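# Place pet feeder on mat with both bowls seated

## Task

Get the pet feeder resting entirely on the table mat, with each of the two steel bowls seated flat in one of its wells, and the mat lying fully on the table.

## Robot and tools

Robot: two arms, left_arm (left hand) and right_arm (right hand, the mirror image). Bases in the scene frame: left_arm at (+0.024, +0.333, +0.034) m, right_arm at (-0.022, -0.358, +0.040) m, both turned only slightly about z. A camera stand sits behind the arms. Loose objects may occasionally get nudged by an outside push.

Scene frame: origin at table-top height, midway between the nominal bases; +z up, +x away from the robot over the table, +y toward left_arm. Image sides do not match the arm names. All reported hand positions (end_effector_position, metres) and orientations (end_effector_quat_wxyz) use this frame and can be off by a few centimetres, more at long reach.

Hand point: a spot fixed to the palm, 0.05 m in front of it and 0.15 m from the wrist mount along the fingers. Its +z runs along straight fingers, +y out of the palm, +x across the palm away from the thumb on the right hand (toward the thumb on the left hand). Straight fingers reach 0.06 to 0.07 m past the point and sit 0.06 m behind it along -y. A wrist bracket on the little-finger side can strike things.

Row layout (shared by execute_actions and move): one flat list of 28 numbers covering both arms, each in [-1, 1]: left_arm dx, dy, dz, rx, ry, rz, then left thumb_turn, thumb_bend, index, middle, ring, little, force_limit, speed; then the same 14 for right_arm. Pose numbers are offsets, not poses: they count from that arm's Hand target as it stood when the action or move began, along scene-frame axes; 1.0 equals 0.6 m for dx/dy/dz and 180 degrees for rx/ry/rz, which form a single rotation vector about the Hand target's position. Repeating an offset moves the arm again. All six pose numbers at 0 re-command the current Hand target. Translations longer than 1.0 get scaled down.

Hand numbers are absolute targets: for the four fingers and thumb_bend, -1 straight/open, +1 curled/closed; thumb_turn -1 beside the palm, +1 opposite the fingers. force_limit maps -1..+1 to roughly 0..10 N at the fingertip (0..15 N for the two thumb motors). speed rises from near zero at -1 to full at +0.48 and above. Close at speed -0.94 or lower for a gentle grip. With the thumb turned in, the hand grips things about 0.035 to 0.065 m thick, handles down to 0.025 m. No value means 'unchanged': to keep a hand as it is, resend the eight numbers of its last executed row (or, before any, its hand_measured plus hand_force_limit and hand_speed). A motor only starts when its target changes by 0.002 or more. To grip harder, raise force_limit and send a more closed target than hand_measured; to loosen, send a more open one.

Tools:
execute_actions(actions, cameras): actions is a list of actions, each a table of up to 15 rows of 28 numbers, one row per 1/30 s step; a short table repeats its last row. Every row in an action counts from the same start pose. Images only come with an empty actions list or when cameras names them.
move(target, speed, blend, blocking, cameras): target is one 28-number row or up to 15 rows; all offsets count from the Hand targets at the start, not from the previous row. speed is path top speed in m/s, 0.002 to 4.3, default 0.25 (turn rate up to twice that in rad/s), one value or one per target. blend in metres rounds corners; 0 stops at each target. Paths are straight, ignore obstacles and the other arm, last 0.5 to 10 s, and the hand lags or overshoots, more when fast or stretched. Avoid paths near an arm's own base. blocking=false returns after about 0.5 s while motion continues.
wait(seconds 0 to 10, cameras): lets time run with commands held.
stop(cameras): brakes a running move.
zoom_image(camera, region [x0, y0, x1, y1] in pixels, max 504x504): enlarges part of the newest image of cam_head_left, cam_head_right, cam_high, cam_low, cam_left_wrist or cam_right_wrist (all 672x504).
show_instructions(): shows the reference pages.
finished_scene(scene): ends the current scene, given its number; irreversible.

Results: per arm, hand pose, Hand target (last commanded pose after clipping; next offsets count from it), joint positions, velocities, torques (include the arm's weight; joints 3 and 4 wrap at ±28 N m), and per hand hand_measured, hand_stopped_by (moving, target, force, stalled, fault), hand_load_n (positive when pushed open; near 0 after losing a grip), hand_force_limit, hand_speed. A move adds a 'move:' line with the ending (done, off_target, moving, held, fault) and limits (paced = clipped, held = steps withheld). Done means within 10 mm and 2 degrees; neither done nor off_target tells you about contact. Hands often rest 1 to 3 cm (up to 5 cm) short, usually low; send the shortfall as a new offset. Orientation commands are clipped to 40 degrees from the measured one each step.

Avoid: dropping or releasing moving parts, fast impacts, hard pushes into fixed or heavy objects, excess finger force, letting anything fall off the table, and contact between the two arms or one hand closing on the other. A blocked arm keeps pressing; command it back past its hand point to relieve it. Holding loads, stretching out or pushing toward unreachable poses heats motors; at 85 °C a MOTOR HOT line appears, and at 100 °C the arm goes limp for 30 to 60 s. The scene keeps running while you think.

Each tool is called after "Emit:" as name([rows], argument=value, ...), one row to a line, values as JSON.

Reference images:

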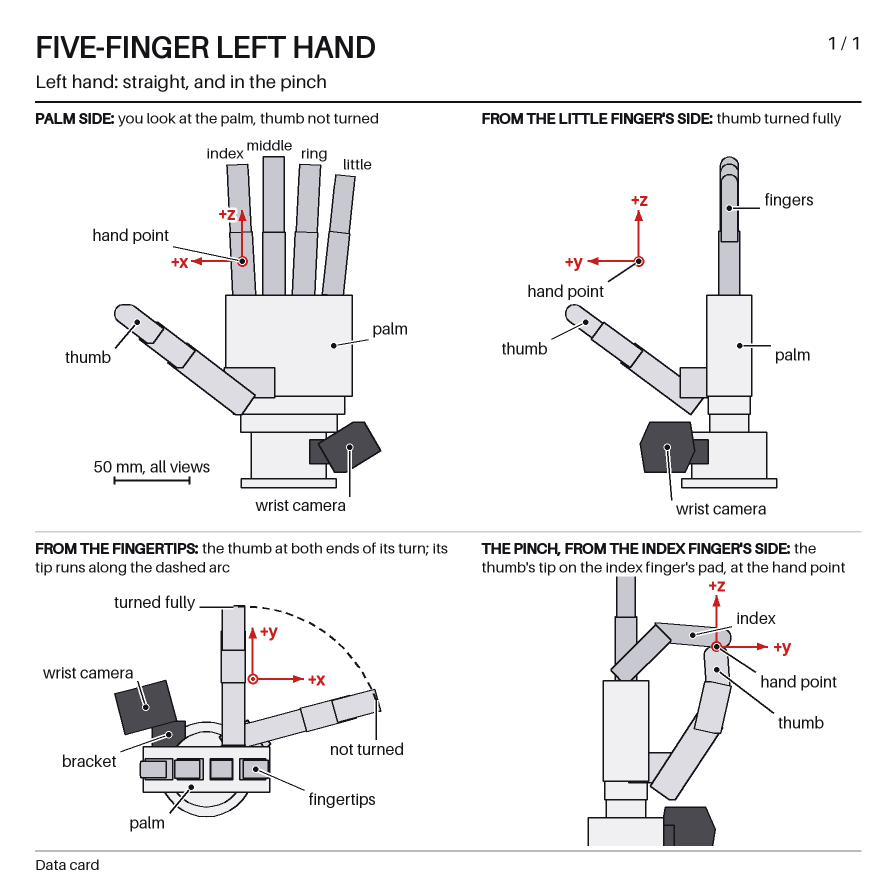

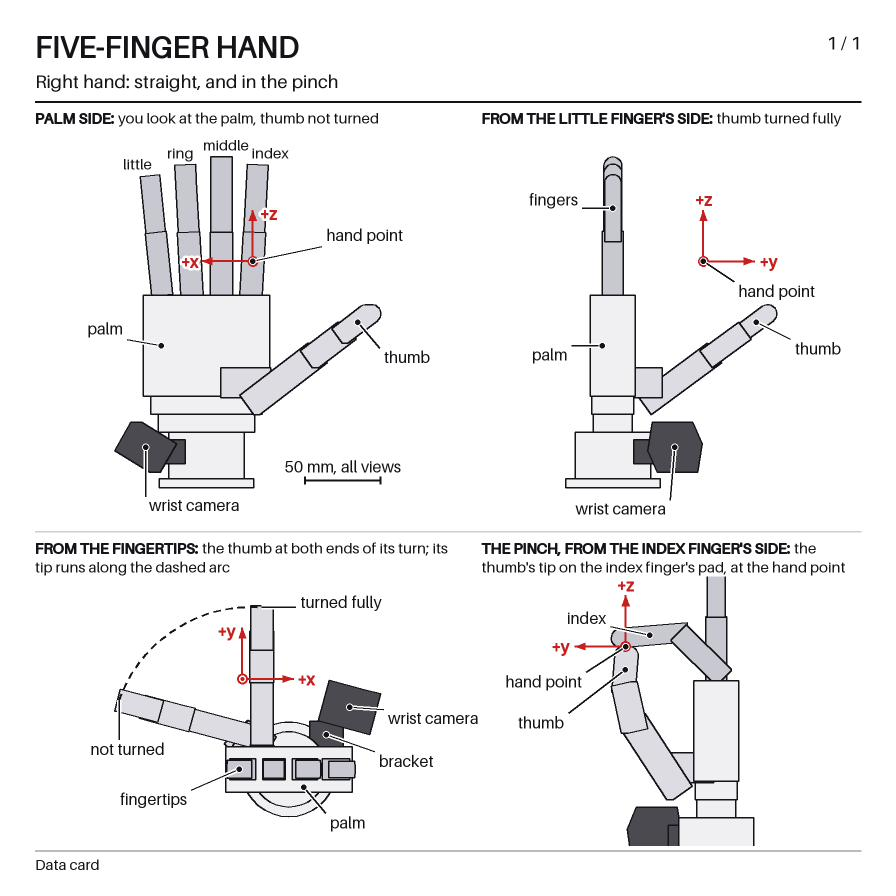

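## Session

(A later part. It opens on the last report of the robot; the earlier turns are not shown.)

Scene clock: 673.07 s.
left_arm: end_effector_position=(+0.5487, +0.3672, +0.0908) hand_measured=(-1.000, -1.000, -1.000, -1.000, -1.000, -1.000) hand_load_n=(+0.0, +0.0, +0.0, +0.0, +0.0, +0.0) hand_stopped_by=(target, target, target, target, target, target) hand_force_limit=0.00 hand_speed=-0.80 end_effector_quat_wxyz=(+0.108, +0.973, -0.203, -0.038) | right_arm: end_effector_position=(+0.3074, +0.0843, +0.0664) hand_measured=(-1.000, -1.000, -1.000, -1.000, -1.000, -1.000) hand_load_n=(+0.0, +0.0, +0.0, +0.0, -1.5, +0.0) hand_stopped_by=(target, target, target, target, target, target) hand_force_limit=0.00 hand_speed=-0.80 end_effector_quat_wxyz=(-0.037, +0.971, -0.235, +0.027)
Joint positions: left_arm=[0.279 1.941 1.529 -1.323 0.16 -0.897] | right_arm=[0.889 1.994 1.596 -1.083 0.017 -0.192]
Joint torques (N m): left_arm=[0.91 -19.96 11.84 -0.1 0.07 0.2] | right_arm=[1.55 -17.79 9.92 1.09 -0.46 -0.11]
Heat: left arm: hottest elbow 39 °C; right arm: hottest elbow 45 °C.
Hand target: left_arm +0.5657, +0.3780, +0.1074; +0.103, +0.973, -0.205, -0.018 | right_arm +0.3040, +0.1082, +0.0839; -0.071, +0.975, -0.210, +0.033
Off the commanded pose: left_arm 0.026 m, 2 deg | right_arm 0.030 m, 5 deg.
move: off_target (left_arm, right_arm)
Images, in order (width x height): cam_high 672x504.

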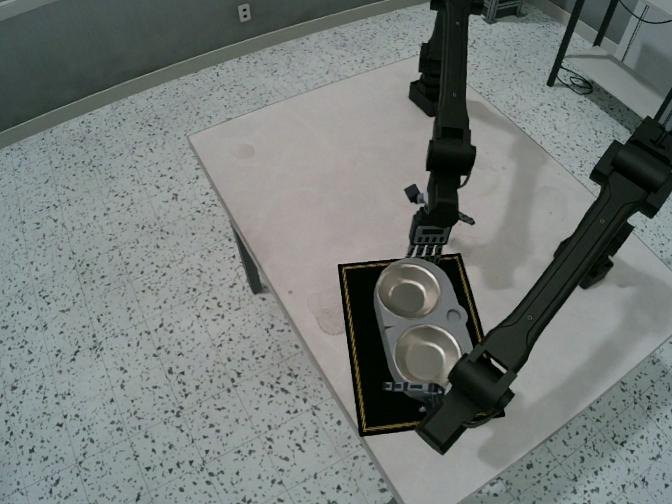

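Emit:
move([
  [0.01,0.04,0.35,0,0,0,-1,-1,-1,-1,-1,-1,0,-0.8,-0.06,-0.14,0.1,0,0,0,-1,-1,-1,-1,-1,-1,0,-0.8],
  [0,-0.30,0.35,0.0297,-0.0678,-0.4934,-1,-1,-1,-1,-1,-1,0,-0.8,-0.1,-0.4,0.35,0,0,0,-1,-1,-1,-1,-1,-1,0,-0.8],
], speed=0.2, cameras=["all"])

Scene clock: 691.70 s.
left_arm: end_effector_position=(+0.5514, +0.1953, +0.2978) hand_measured=(-1.000, -1.000, -1.000, -1.000, -1.000, -1.000) hand_load_n=(+0.0, +0.0, +0.0, +0.0, +0.0, +0.0) hand_stopped_by=(target, target, target, target, target, target) hand_force_limit=0.00 hand_speed=-0.80 end_effector_quat_wxyz=(+0.015, -0.558, +0.829, -0.025) | right_arm: end_effector_position=(+0.2373, -0.1284, +0.2811) hand_measured=(-1.000, -1.000, -1.000, -1.000, -1.000, -1.000) hand_load_n=(+0.0, +0.0, +0.0, +0.0, +0.0, +0.0) hand_stopped_by=(target, target, target, target, target, target) hand_force_limit=0.00 hand_speed=-0.80 end_effector_quat_wxyz=(-0.056, +0.976, -0.210, +0.026)
Joint positions: left_arm=[-0.185 1.933 2.128 -1.709 0.013 0.173] | right_arm=[0.69 1.333 1.335 -1.453 -0.027 -0.441]
Joint torques (N m): left_arm=[0.38 -21.07 13.23 0.27 -0.2 0.22] | right_arm=[-1.2 -8.76 10.86 0.09 -0.2 -0.09]
Heat: left arm: hottest elbow 41 °C; right arm: hottest elbow 43 °C.
Hand target: left_arm +0.5657, +0.1980, +0.3174; +0.001, -0.552, +0.834, +0.000 | right_arm +0.2440, -0.1318, +0.2939; -0.071, +0.975, -0.210, +0.033
Off the commanded pose: left_arm 0.024 m, 3 deg | right_arm 0.015 m, 2 deg.
joint sent to its limit (left arm) — joint 4 (wrist pitch), lower limit. The joint targets are off in position and orientation.
move: off_target (left_arm, right_arm)
camera_calibration:
cam_left_wrist: T_world_to_cam=[[0.791833, -0.610589, 0.0134811, -0.318492], [-0.542157, -0.692581, 0.475813, 0.293054], [-0.281189, -0.384073, -0.879443, 0.607896], [0, 0, 0, 1]] pos_world=[0.582007, 0.241972, 0.399465]
cam_right_wrist: T_world_to_cam=[[-0.1922, -0.980317, -0.0451302, -0.0740286], [-0.88242, 0.152518, 0.445053, 0.111317], [-0.42941, 0.125363, -0.894366, 0.484487], [0, 0, 0, 1]] pos_world=[0.292044, -0.150286, 0.380426]

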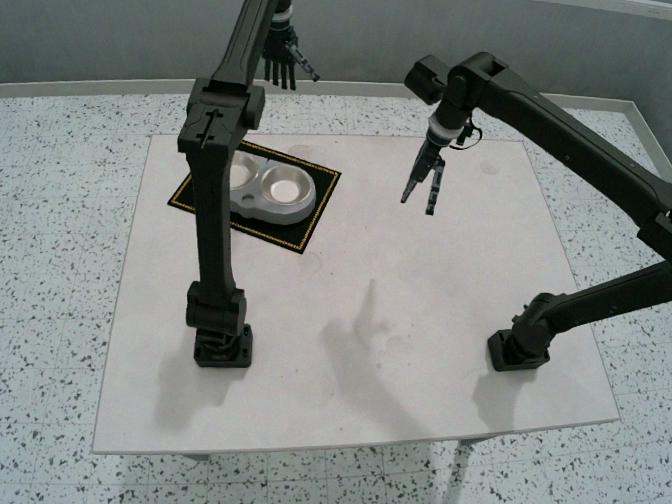

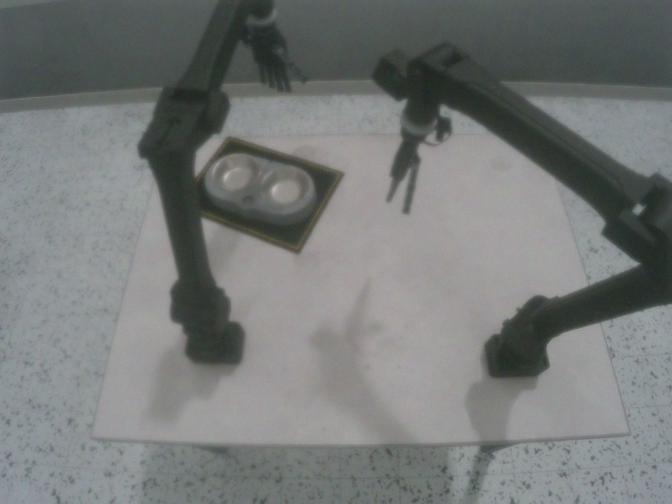

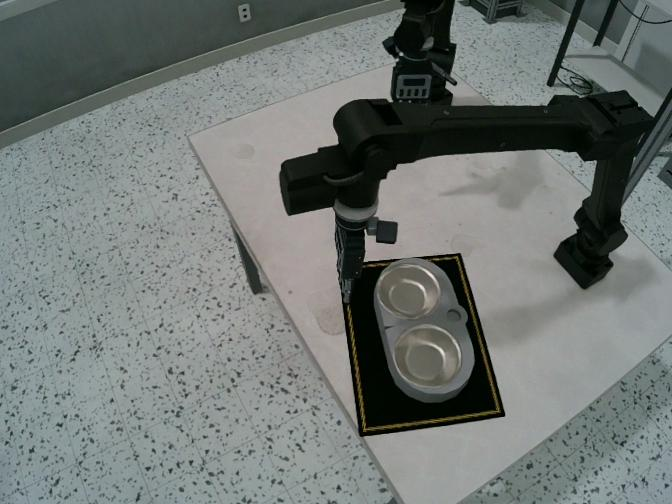

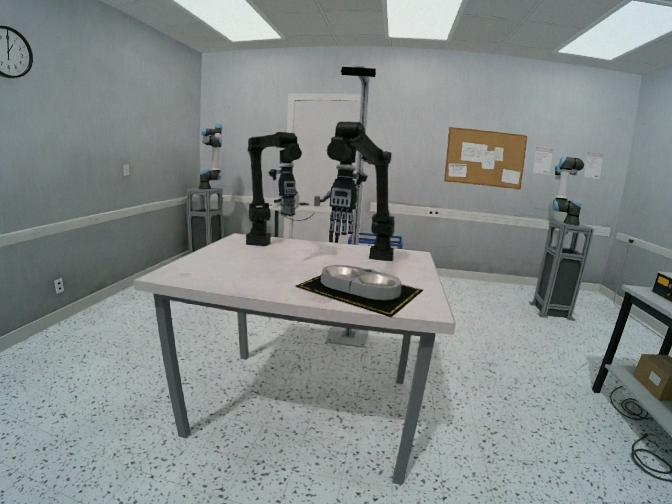

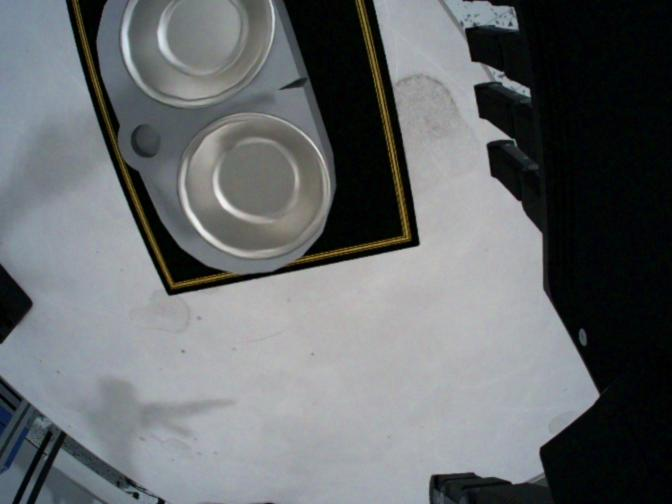

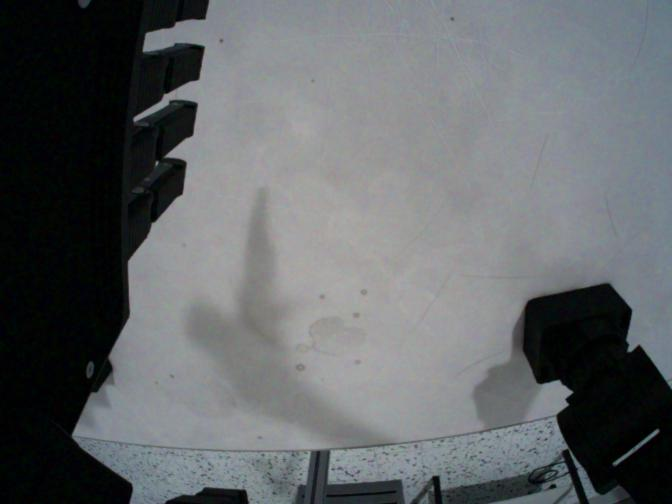

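Emit:
move(target=[0.03,-0.023,-0.32,0,0,0,-1,-1,-1,-1,-1,-1,0,-0.8,0,0,0,0,0,0,-1,-1,-1,-1,-1,-1,0,-0.8], speed=0.15, cameras=["cam_high","cam_low","cam_left_wrist"])

Emit:
zoom_image(camera="cam_low", region=[280, 220, 460, 340])

Emit:
zoom_image(camera="cam_high", region=[300, 230, 520, 450])

Scene clock: 713.10 s.
left_arm: end_effector_position=(+0.5767, +0.1910, +0.1189) hand_measured=(-1.000, -1.000, -1.000, -1.000, -1.000, -1.000) hand_load_n=(+0.0, +0.0, +0.0, +0.0, +0.0, +0.0) hand_stopped_by=(target, target, target, target, target, target) hand_force_limit=0.00 hand_speed=-0.80 end_effector_quat_wxyz=(-0.015, -0.558, +0.829, +0.010) | right_arm: end_effector_position=(+0.2373, -0.1284, +0.2811) hand_measured=(-1.000, -1.000, -1.000, -1.000, -1.000, -1.000) hand_load_n=(+0.0, +0.0, +0.0, +0.0, +0.0, +0.5) hand_stopped_by=(target, target, target, target, target, target) hand_force_limit=0.00 hand_speed=-0.80 end_effector_quat_wxyz=(-0.056, +0.976, -0.210, +0.026)
Joint positions: left_arm=[-0.185 2.094 1.898 -1.41 0.007 0.173] | right_arm=[0.69 1.333 1.335 -1.453 -0.027 -0.441]
Joint torques (N m): left_arm=[-0.03 -24.53 8.91 0.7 -0.21 0.08] | right_arm=[-1.26 -8.82 10.85 0.08 -0.2 -0.08]
Motor temperatures (°C): left_arm=[27 34 44 26 31 25] | right_arm=[26 30 43 26 28 26]
Heat: left arm: hottest elbow 44 °C; right arm: hottest elbow 43 °C.
Hand target: left_arm +0.5837, +0.1842, +0.1254; +0.001, -0.552, +0.834, +0.000 | right_arm +0.2440, -0.1318, +0.2939; -0.071, +0.975, -0.210, +0.033
Off the commanded pose: left_arm 0.012 m, 2 deg | right_arm 0.015 m, 2 deg.
move: off_target (left_arm, right_arm)
camera_calibration:
cam_left_wrist: T_world_to_cam=[[0.789288, -0.609763, -0.0721989, -0.327127], [-0.49861, -0.705108, 0.504194, 0.362848], [-0.358347, -0.361955, -0.860567, 0.494017], [0, 0, 0, 1]] pos_world=[0.616147, 0.23519, 0.218571]
Images, in order (width x height): cam_high 672x504, cam_low 672x504, cam_left_wrist 672x504.

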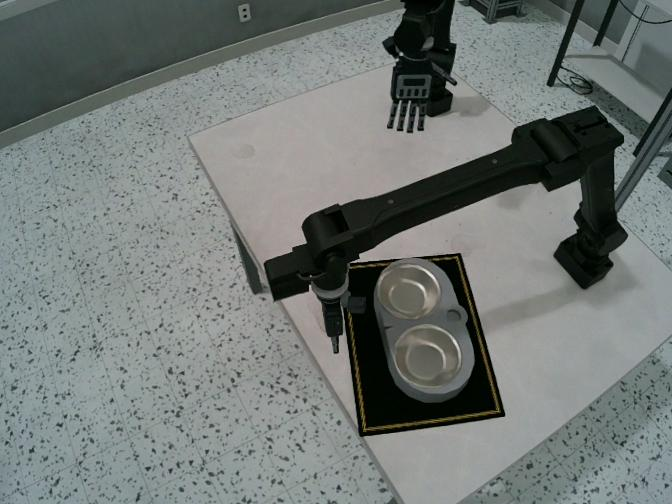

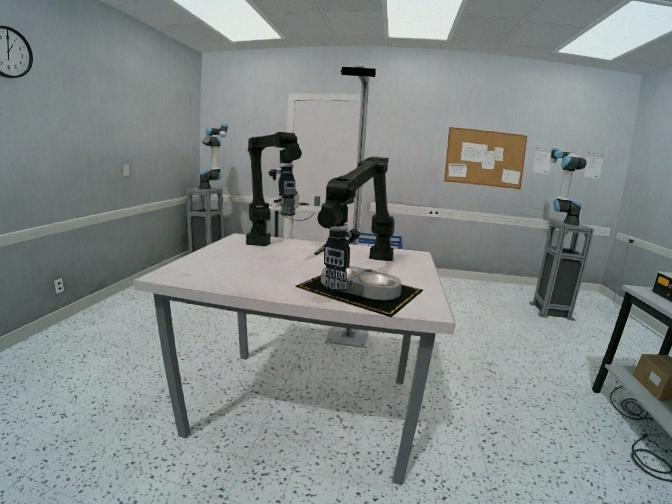

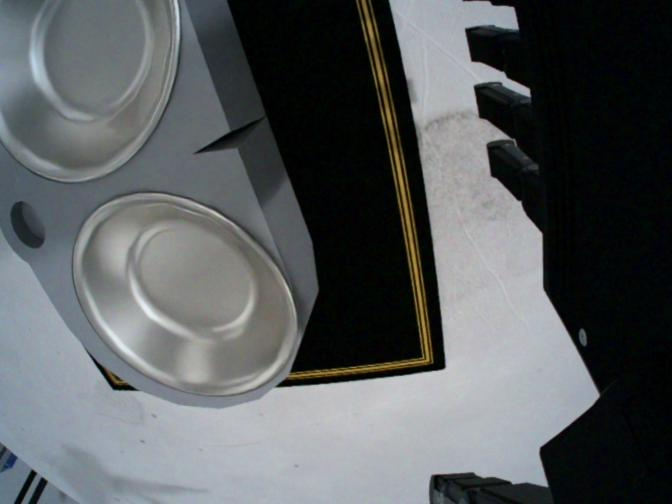

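Scaled by 2.800 from the camera's 672x504 image, which has a finer 960x720 frame.

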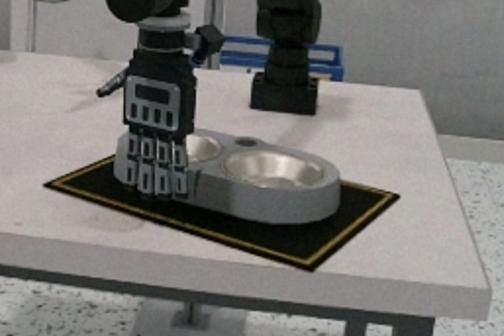

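Scaled by 2.291 from the camera's 672x504 image, which has a finer 960x720 frame.

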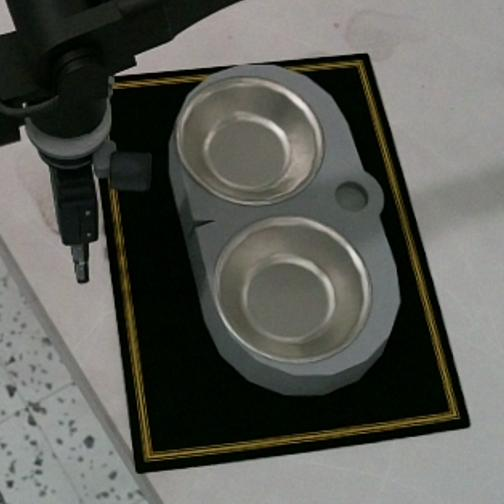

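Emit:
move(target=[0,0,-0.075,0,0,0,-1,-1,-1,-1,-1,-1,0,-0.8,0,0,0,0,0,0,-1,-1,-1,-1,-1,-1,0,-0.8], speed=0.05, cameras=["cam_low"])

Emit:
zoom_image(camera="cam_low", region=[290, 240, 430, 330])

Scene clock: 720.77 s.
left_arm: end_effector_position=(+0.5781, +0.1907, +0.0796) hand_measured=(-1.000, -1.000, -1.000, -1.000, -1.000, -1.000) hand_load_n=(+0.0, +0.0, +0.0, +0.0, +0.0, +0.0) hand_stopped_by=(target, target, target, target, target, target) hand_force_limit=0.00 hand_speed=-0.80 end_effector_quat_wxyz=(-0.011, -0.558, +0.829, +0.006) | right_arm: end_effector_position=(+0.2373, -0.1284, +0.2811) hand_measured=(-1.000, -1.000, -1.000, -1.000, -1.000, -1.000) hand_load_n=(+0.0, +0.0, +0.0, +0.0, +0.0, +0.0) hand_stopped_by=(target, target, target, target, target, target) hand_force_limit=0.00 hand_speed=-0.80 end_effector_quat_wxyz=(-0.056, +0.976, -0.210, +0.026)
Joint positions: left_arm=[-0.185 2.116 1.831 -1.309 0.007 0.173] | right_arm=[0.69 1.333 1.335 -1.453 -0.027 -0.441]
Joint torques (N m): left_arm=[0.03 -23.77 8.32 0.76 -0.22 0.09] | right_arm=[-1.2 -8.7 10.86 0.09 -0.2 -0.08]
Heat: left arm: hottest elbow 43 °C; right arm: hottest elbow 43 °C.
Hand target: left_arm +0.5837, +0.1842, +0.0804; +0.001, -0.552, +0.834, +0.000 | right_arm +0.2440, -0.1318, +0.2939; -0.071, +0.975, -0.210, +0.033
Off the commanded pose: left_arm 0.009 m, 2 deg | right_arm 0.015 m, 2 deg.
move: off_target (right_arm)
Images, in order (width x height): cam_low 672x504.

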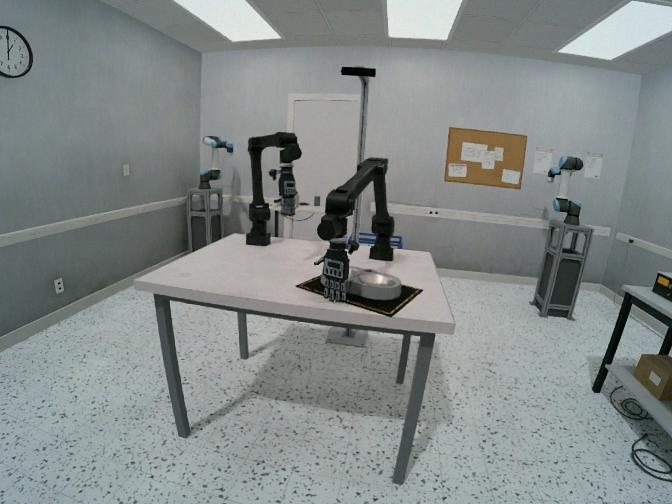

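Scaled by 3.600 from the camera's 672x504 image, which has a finer 960x720 frame.

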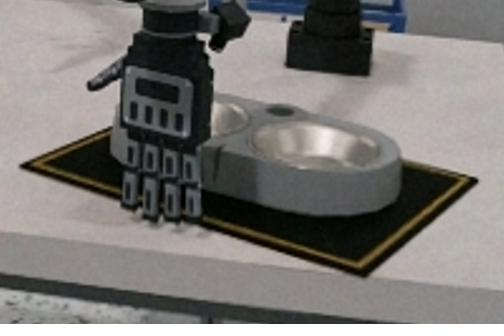

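Emit:
move(target=[0,0,-0.025,0,0,0,-1,-1,-1,-1,-1,-1,0,-0.8,0,0,0,0,0,0,-1,-1,-1,-1,-1,-1,0,-0.8], speed=0.03, cameras=["cam_low"])

Emit:
zoom_image(camera="cam_low", region=[310, 260, 380, 310])

Scene clock: 724.77 s.
left_arm: end_effector_position=(+0.5804, +0.1902, +0.0718) hand_measured=(-1.000, -1.000, -1.000, -1.000, -1.000, -1.000) hand_load_n=(+0.0, +0.0, +0.0, -0.5, +0.0, +0.0) hand_stopped_by=(target, target, target, target, target, target) hand_force_limit=0.00 hand_speed=-0.80 end_effector_quat_wxyz=(-0.006, -0.558, +0.830, +0.001) | right_arm: end_effector_position=(+0.2373, -0.1284, +0.2811) hand_measured=(-1.000, -1.000, -1.000, -1.000, -1.000, -1.000) hand_load_n=(+0.0, +0.0, -0.5, +0.0, +0.0, +0.0) hand_stopped_by=(target, target, target, target, target, target) hand_force_limit=0.00 hand_speed=-0.80 end_effector_quat_wxyz=(-0.056, +0.976, -0.210, +0.026)
Joint positions: left_arm=[-0.185 2.119 1.817 -1.28 0.007 0.173] | right_arm=[0.69 1.333 1.335 -1.453 -0.027 -0.441]
Joint torques (N m): left_arm=[0.09 -22.89 7.76 0.88 -0.21 0.09] | right_arm=[-1.2 -8.82 10.86 0.09 -0.2 -0.09]
Heat: left arm: hottest elbow 43 °C; right arm: hottest elbow 43 °C.
Hand target: left_arm +0.5837, +0.1842, +0.0654; +0.001, -0.552, +0.834, +0.000 | right_arm +0.2440, -0.1318, +0.2939; -0.071, +0.975, -0.210, +0.033
Off the commanded pose: left_arm 0.009 m, 1 deg | right_arm 0.015 m, 2 deg.
move: off_target (right_arm)
Images, in order (width x height): cam_low 672x504.

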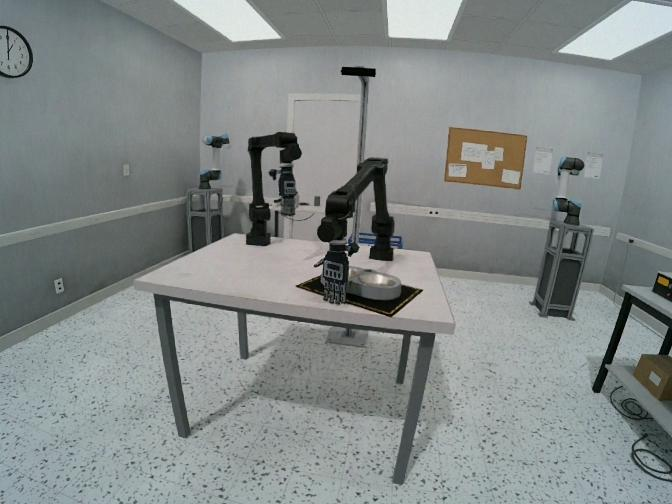

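Scaled by 7.200 from the camera's 672x504 image, which has a finer 960x720 frame.

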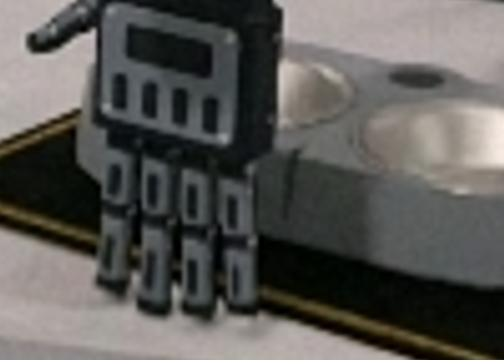

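Emit:
move(target=[-0.0757,0.0348,0,0,0,0,-1,-1,-1,-1,-1,-1,0,-0.8,0,0,0,0,0,0,-1,-1,-1,-1,-1,-1,0,-0.8], speed=0.05, cameras=["cam_low","cam_high"])

Emit:
zoom_image(camera="cam_low", region=[290, 240, 430, 330])

Emit:
zoom_image(camera="cam_high", region=[300, 230, 520, 450])

Scene clock: 730.17 s.
left_arm: end_effector_position=(+0.5476, +0.1975, +0.0682) hand_measured=(-1.000, -1.000, -1.000, -1.000, -1.000, -1.000) hand_load_n=(+0.0, +0.0, +0.0, +0.5, +0.0, +0.0) hand_stopped_by=(target, target, target, target, target, target) hand_force_limit=0.00 hand_speed=-0.80 end_effector_quat_wxyz=(+0.008, -0.557, +0.830, -0.013) | right_arm: end_effector_position=(+0.2373, -0.1284, +0.2811) hand_measured=(-1.000, -1.000, -1.000, -1.000, -1.000, -1.000) hand_load_n=(+0.0, +0.0, +0.0, +0.0, +0.0, +0.0) hand_stopped_by=(target, target, target, target, target, target) hand_force_limit=0.00 hand_speed=-0.80 end_effector_quat_wxyz=(-0.056, +0.976, -0.210, +0.026)
Joint positions: left_arm=[-0.185 2.005 1.625 -1.162 0.007 0.176] | right_arm=[0.69 1.333 1.335 -1.453 -0.027 -0.441]
Joint torques (N m): left_arm=[1.03 -22.12 6.28 0.18 -0.19 0.23] | right_arm=[-1.2 -8.82 10.86 0.09 -0.2 -0.09]
Heat: left arm: hottest elbow 43 °C; right arm: hottest elbow 42 °C.
Hand target: left_arm +0.5382, +0.2051, +0.0654; +0.001, -0.552, +0.834, +0.000 | right_arm +0.2440, -0.1318, +0.2939; -0.071, +0.975, -0.210, +0.033
Off the commanded pose: left_arm 0.012 m, 2 deg | right_arm 0.015 m, 2 deg.
move: off_target (left_arm, right_arm)
Images, in order (width x height): cam_high 672x504, cam_low 672x504.

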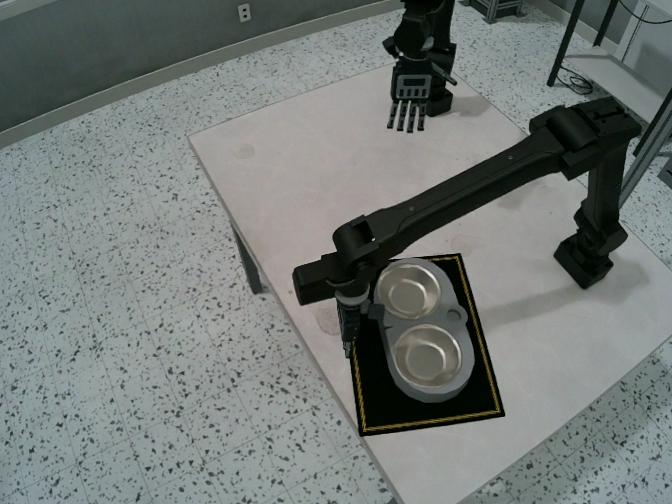

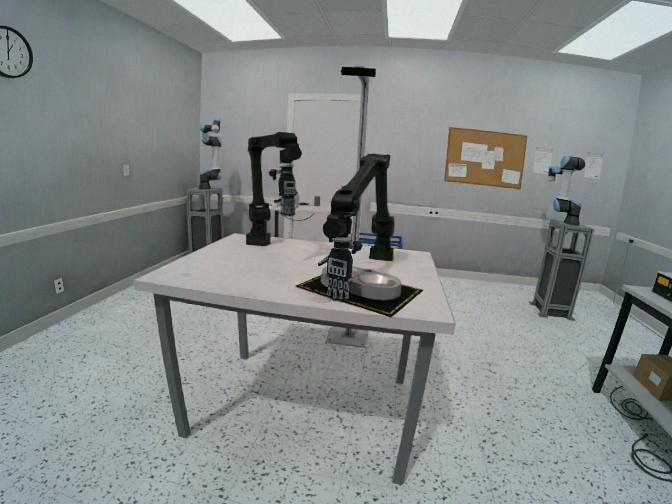

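Scaled by 3.600 from the camera's 672x504 image, which has a finer 960x720 frame.

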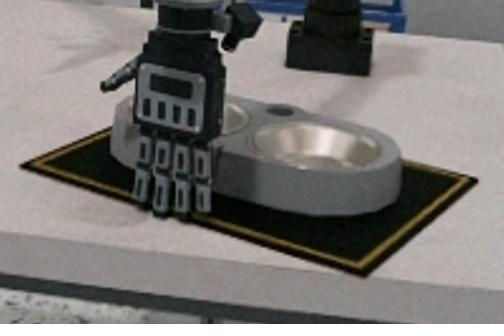

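Scaled by 2.291 from the camera's 672x504 image, which has a finer 960x720 frame.

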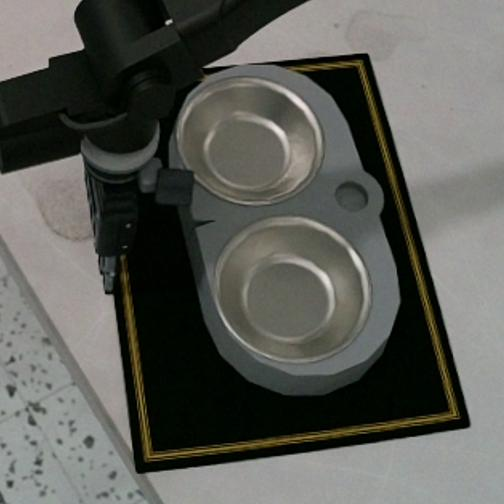

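Emit:
move(target=[-0.0454,0.0209,-0.01,0,0,0,-1,-1,-1,-1,-1,-1,0,-0.8,0,0,0,0,0,0,-1,-1,-1,-1,-1,-1,0,-0.8], speed=0.05, cameras=["cam_low","cam_high"])

Emit:
zoom_image(camera="cam_low", region=[290, 240, 430, 330])

Emit:
zoom_image(camera="cam_high", region=[300, 230, 520, 450])

Scene clock: 735.40 s.
left_arm: end_effector_position=(+0.5255, +0.2022, +0.0661) hand_measured=(-1.000, -1.000, -1.000, -1.000, -1.000, -1.000) hand_load_n=(+0.0, +0.0, +0.0, +1.0, +0.0, +0.0) hand_stopped_by=(target, target, target, target, target, target) hand_force_limit=0.00 hand_speed=-0.80 end_effector_quat_wxyz=(+0.015, -0.552, +0.834, -0.021) | right_arm: end_effector_position=(+0.2373, -0.1284, +0.2811) hand_measured=(-1.000, -1.000, -1.000, -1.000, -1.000, -1.000) hand_load_n=(-0.5, +0.0, +0.0, +0.0, +0.0, +0.0) hand_stopped_by=(target, target, target, target, target, target) hand_force_limit=0.00 hand_speed=-0.80 end_effector_quat_wxyz=(-0.056, +0.976, -0.210, +0.026)
Joint positions: left_arm=[-0.186 1.938 1.515 -1.097 0.007 0.186] | right_arm=[0.69 1.333 1.335 -1.453 -0.027 -0.441]
Joint torques (N m): left_arm=[1.38 -20.6 5.5 -0.09 -0.18 0.24] | right_arm=[-1.2 -8.76 10.86 0.09 -0.2 -0.09]
Heat: left arm: hottest elbow 42 °C; right arm: hottest elbow 42 °C.
Hand target: left_arm +0.5110, +0.2176, +0.0594; +0.001, -0.552, +0.834, +0.000 | right_arm +0.2440, -0.1318, +0.2939; -0.071, +0.975, -0.210, +0.033
Off the commanded pose: left_arm 0.022 m, 3 deg | right_arm 0.015 m, 2 deg.
move: off_target (left_arm, right_arm)
Images, in order (width x height): cam_high 672x504, cam_low 672x504.

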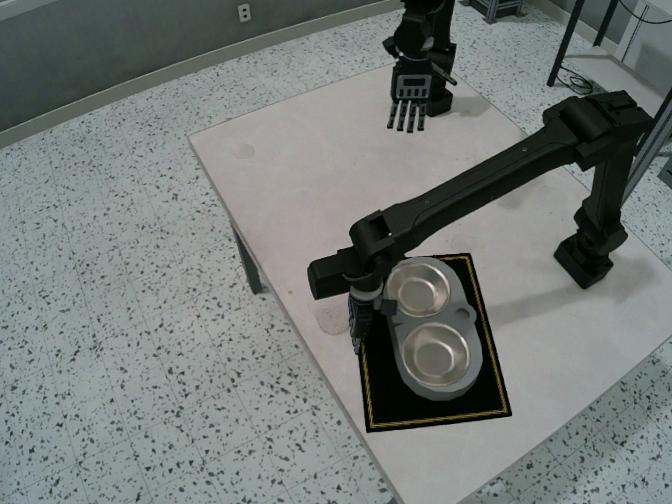

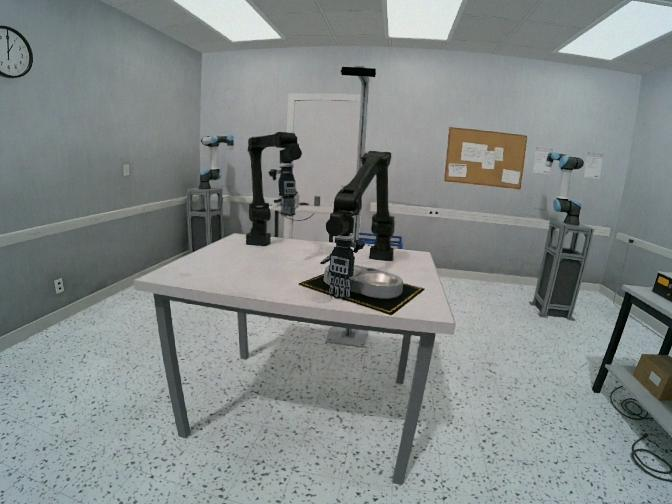

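Scaled by 3.600 from the camera's 672x504 image, which has a finer 960x720 frame.

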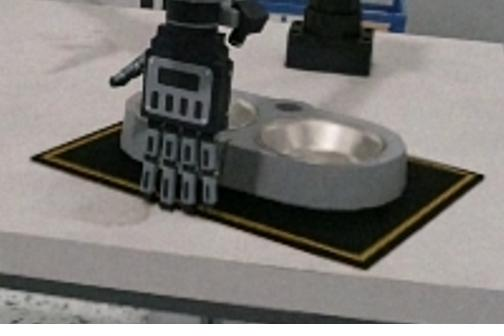

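Scaled by 2.291 from the camera's 672x504 image, which has a finer 960x720 frame.

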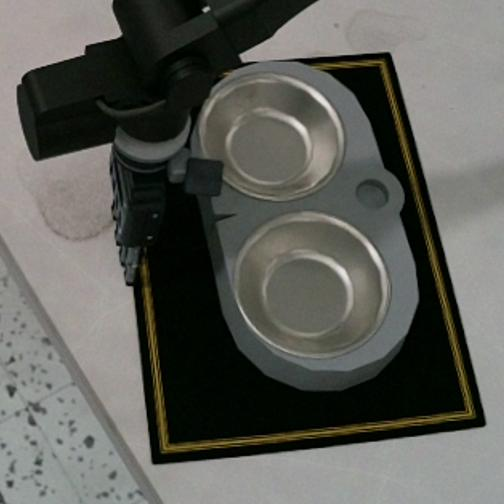

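Emit:
move([
  [0.0605,-0.028,0.015,0,0,0,-1,-1,-1,-1,-1,-1,0,-0.8,0,0,0,0,0,0,-1,-1,-1,-1,-1,-1,0,-0.8],
  [0.088,0.0327,0.015,0,0,0,-1,-1,-1,-1,-1,-1,0,-0.8,0,0,0,0,0,0,-1,-1,-1,-1,-1,-1,0,-0.8],
  [0.07,0.041,0.0,0,0,0,-1,-1,-1,-1,-1,-1,0,-0.8,0,0,0,0,0,0,-1,-1,-1,-1,-1,-1,0,-0.8],
  [-0.02,0.0825,0,0,0,0,-1,-1,-1,-1,-1,-1,0,-0.8,0,0,0,0,0,0,-1,-1,-1,-1,-1,-1,0,-0.8],
], speed=0.05, cameras=["cam_low","cam_high"])

Emit:
zoom_image(camera="cam_low", region=[290, 240, 430, 330])

Emit:
zoom_image(camera="cam_high", region=[300, 230, 520, 450])

Scene clock: 746.03 s.
left_arm: end_effector_position=(+0.5142, +0.2492, +0.0658) hand_measured=(-1.000, -1.000, -1.000, -1.000, -1.000, -1.000) hand_load_n=(+0.0, +0.0, +0.0, +0.5, +0.0, +0.0) hand_stopped_by=(target, target, target, target, target, target) hand_force_limit=0.00 hand_speed=-0.80 end_effector_quat_wxyz=(+0.012, -0.551, +0.834, -0.023) | right_arm: end_effector_position=(+0.2373, -0.1284, +0.2811) hand_measured=(-1.000, -1.000, -1.000, -1.000, -1.000, -1.000) hand_load_n=(+0.0, +0.0, +0.0, +0.0, +0.0, +0.0) hand_stopped_by=(target, target, target, target, target, target) hand_force_limit=0.00 hand_speed=-0.80 end_effector_quat_wxyz=(-0.056, +0.976, -0.210, +0.026)
Joint positions: left_arm=[-0.105 1.893 1.444 -1.073 0.019 0.269] | right_arm=[0.69 1.333 1.335 -1.453 -0.027 -0.441]
Joint torques (N m): left_arm=[1.61 -19.6 5.46 -0.05 -0.67 0.26] | right_arm=[-1.2 -8.76 10.86 0.08 -0.2 -0.09]
Heat: left arm: hottest elbow 42 °C; right arm: hottest elbow 42 °C.
Hand target: left_arm +0.4990, +0.2671, +0.0594; +0.001, -0.552, +0.834, +0.000 | right_arm +0.2440, -0.1318, +0.2939; -0.071, +0.975, -0.210, +0.033
Off the commanded pose: left_arm 0.024 m, 3 deg | right_arm 0.015 m, 2 deg.
move: off_target (left_arm, right_arm)
Images, in order (width x height): cam_high 672x504, cam_low 672x504.

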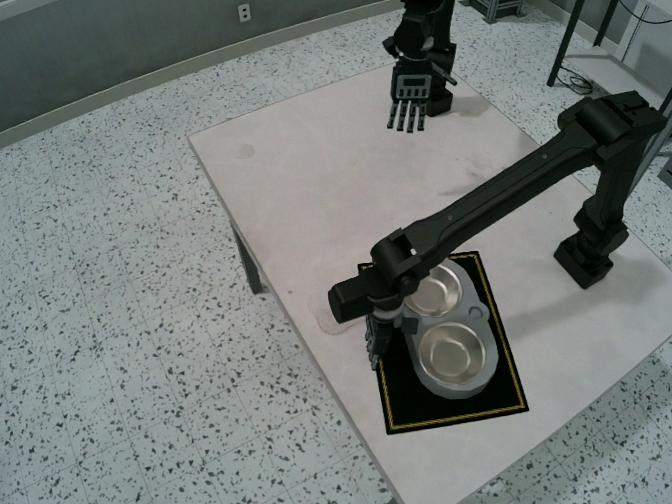

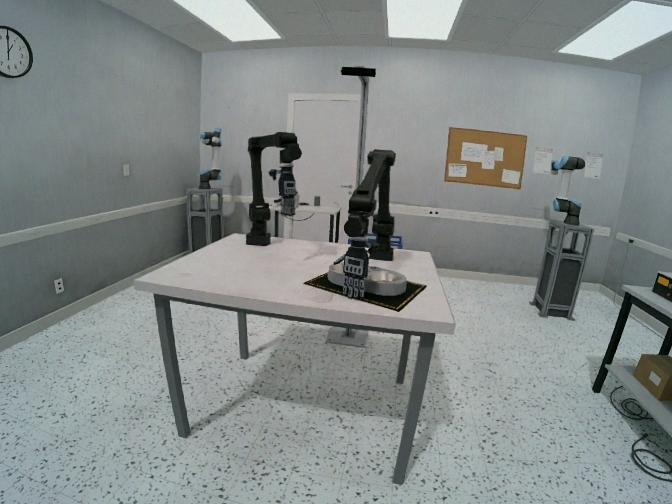

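Scaled by 3.600 from the camera's 672x504 image, which has a finer 960x720 frame.

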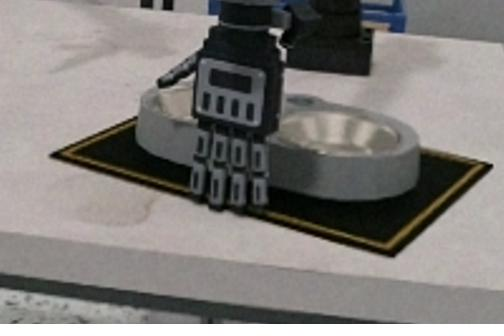

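Scaled by 2.291 from the camera's 672x504 image, which has a finer 960x720 frame.

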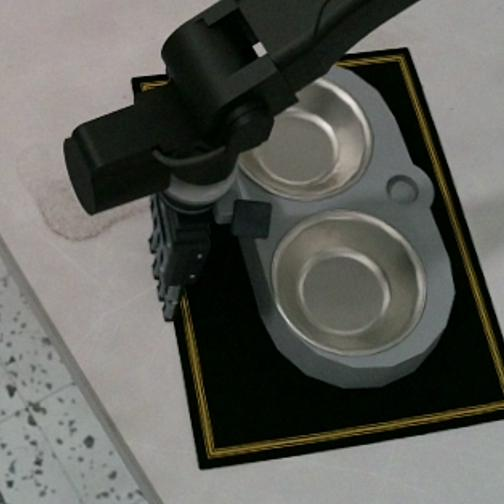

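Emit:
move([
  [0.075,-0.035,0.02,0,0,0,-1,-1,-1,-1,-1,-1,0,-0.8,0,0,0,0,0,0,-1,-1,-1,-1,-1,-1,0,-0.8],
  [0.075,-0.035,0.35,0,0,0,-1,-1,-1,-1,-1,-1,0,-0.8,0,0,0,0,0,0,-1,-1,-1,-1,-1,-1,0,-0.8],
  [-0.15,0.3,0.42,0,0,0,-1,-1,-1,-1,-1,-1,0,-0.8,0,0,0,0,0,0,-1,-1,-1,-1,-1,-1,0,-0.8],
], speed=[0.05,0.2,0.25], cameras=["all"])

Emit:
zoom_image(camera="cam_low", region=[290, 240, 430, 330])

Emit:
zoom_image(camera="cam_high", region=[320, 230, 560, 450])

Scene clock: 756.10 s.
left_arm: end_effector_position=(+0.4103, +0.4478, +0.3030) hand_measured=(-1.000, -1.000, -1.000, -1.000, -1.000, -1.000) hand_load_n=(+0.0, +0.0, +0.0, +0.0, +0.0, +0.0) hand_stopped_by=(target, target, target, target, target, target) hand_force_limit=0.00 hand_speed=-0.80 end_effector_quat_wxyz=(-0.011, -0.560, +0.828, +0.002) | right_arm: end_effector_position=(+0.2373, -0.1284, +0.2811) hand_measured=(-1.000, -1.000, -1.000, -1.000, -1.000, -1.000) hand_load_n=(+0.0, +0.0, +0.0, +0.0, +0.0, +0.0) hand_stopped_by=(target, target, target, target, target, target) hand_force_limit=0.00 hand_speed=-0.80 end_effector_quat_wxyz=(-0.056, +0.976, -0.210, +0.026)
Joint positions: left_arm=[0.291 1.583 1.654 -1.663 0.002 0.644] | right_arm=[0.69 1.333 1.335 -1.453 -0.027 -0.441]
Joint torques (N m): left_arm=[0.5 -16.97 8.39 0.13 -0.03 0.21] | right_arm=[-1.2 -8.76 10.86 0.09 -0.2 -0.09]
Heat: left arm: hottest elbow 41 °C; right arm: hottest elbow 42 °C.
Hand target: left_arm +0.4090, +0.4471, +0.3114; +0.001, -0.552, +0.834, +0.000 | right_arm +0.2440, -0.1318, +0.2939; -0.071, +0.975, -0.210, +0.033
Off the commanded pose: left_arm 0.009 m, 2 deg | right_arm 0.015 m, 2 deg.
move: off_target (right_arm)
camera_calibration:
cam_left_wrist: T_world_to_cam=[[0.79314, -0.606596, -0.054497, -0.0342927], [-0.503321, -0.703218, 0.502148, 0.369785], [-0.342924, -0.370844, -0.863063, 0.684247], [0, 0, 0, 1]] pos_world=[0.447964, 0.492987, 0.402992]
cam_right_wrist: T_world_to_cam=[[-0.1922, -0.980317, -0.0451302, -0.0740286], [-0.88242, 0.152518, 0.445053, 0.111317], [-0.42941, 0.125363, -0.894366, 0.484487], [0, 0, 0, 1]] pos_world=[0.292044, -0.150286, 0.380426]

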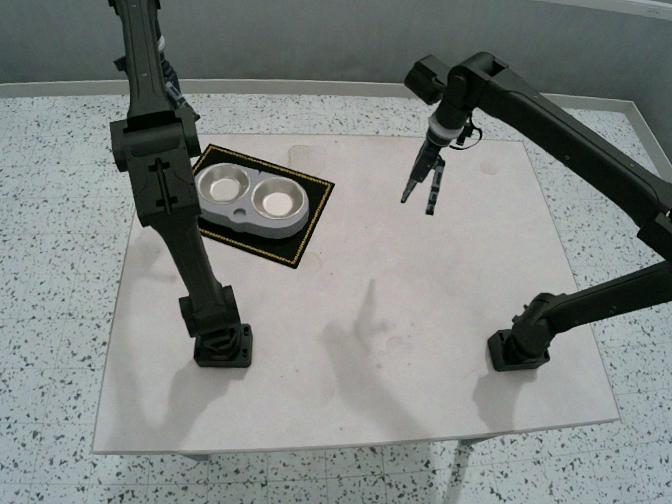

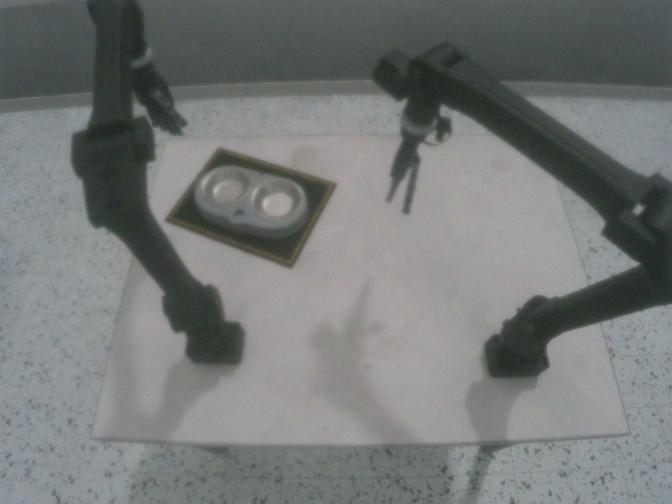

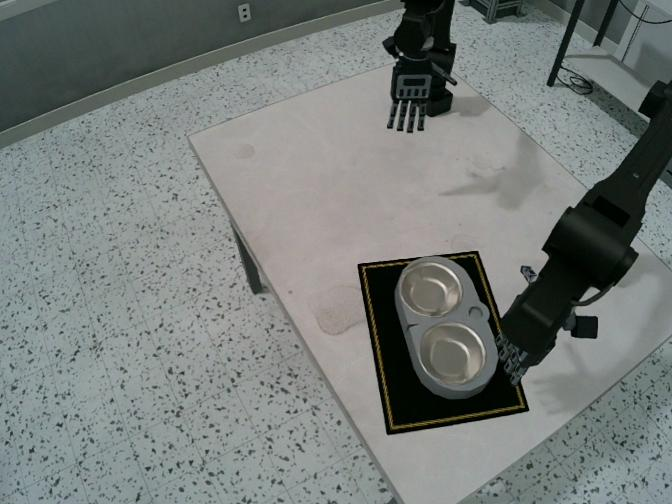

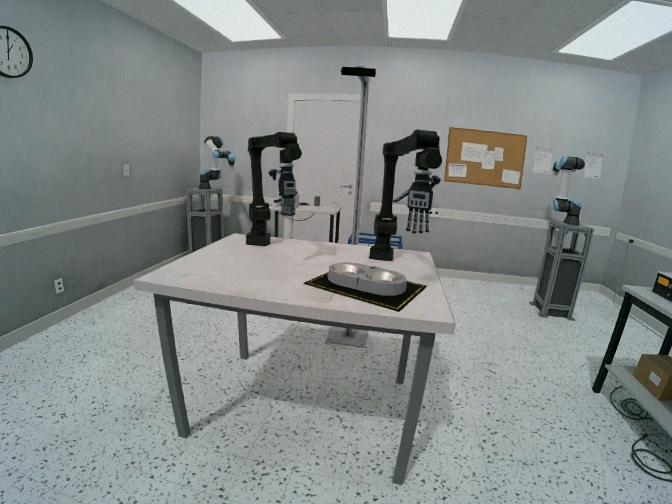

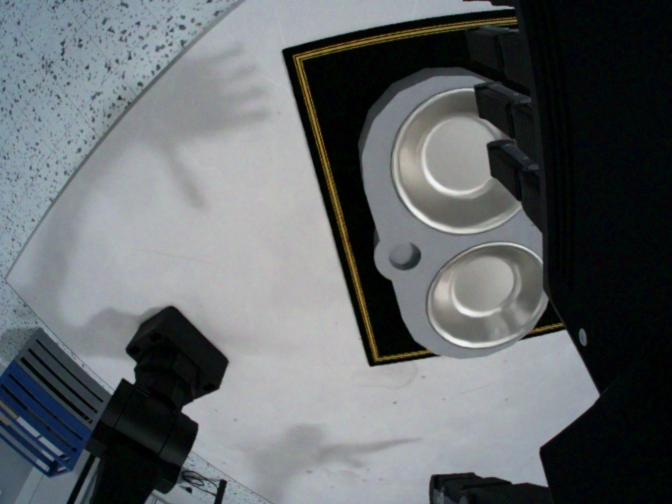

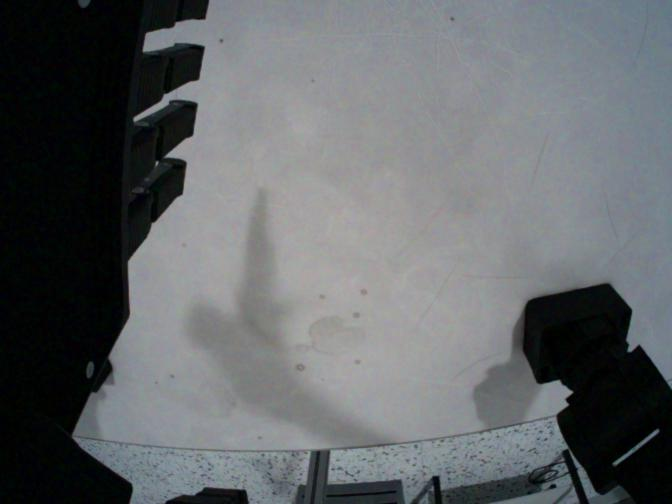

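Scaled by 3.600 from the camera's 672x504 image, which has a finer 960x720 frame.

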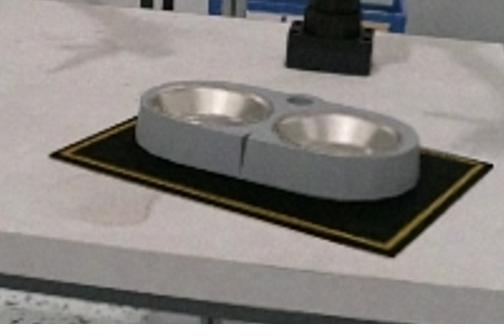

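Scaled by 2.100 from the camera's 672x504 image, which has a finer 960x720 frame.

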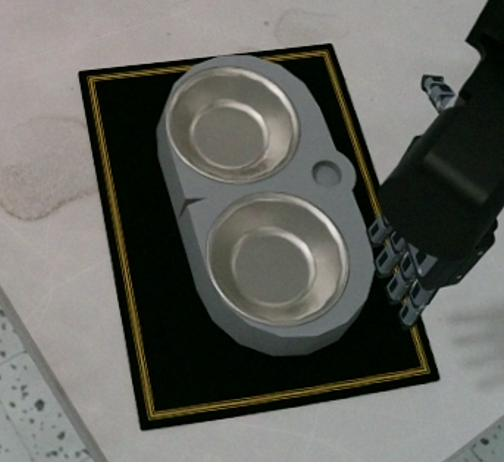

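Emit:
finished_scene(scene=2)

The scene is finished: the task was done.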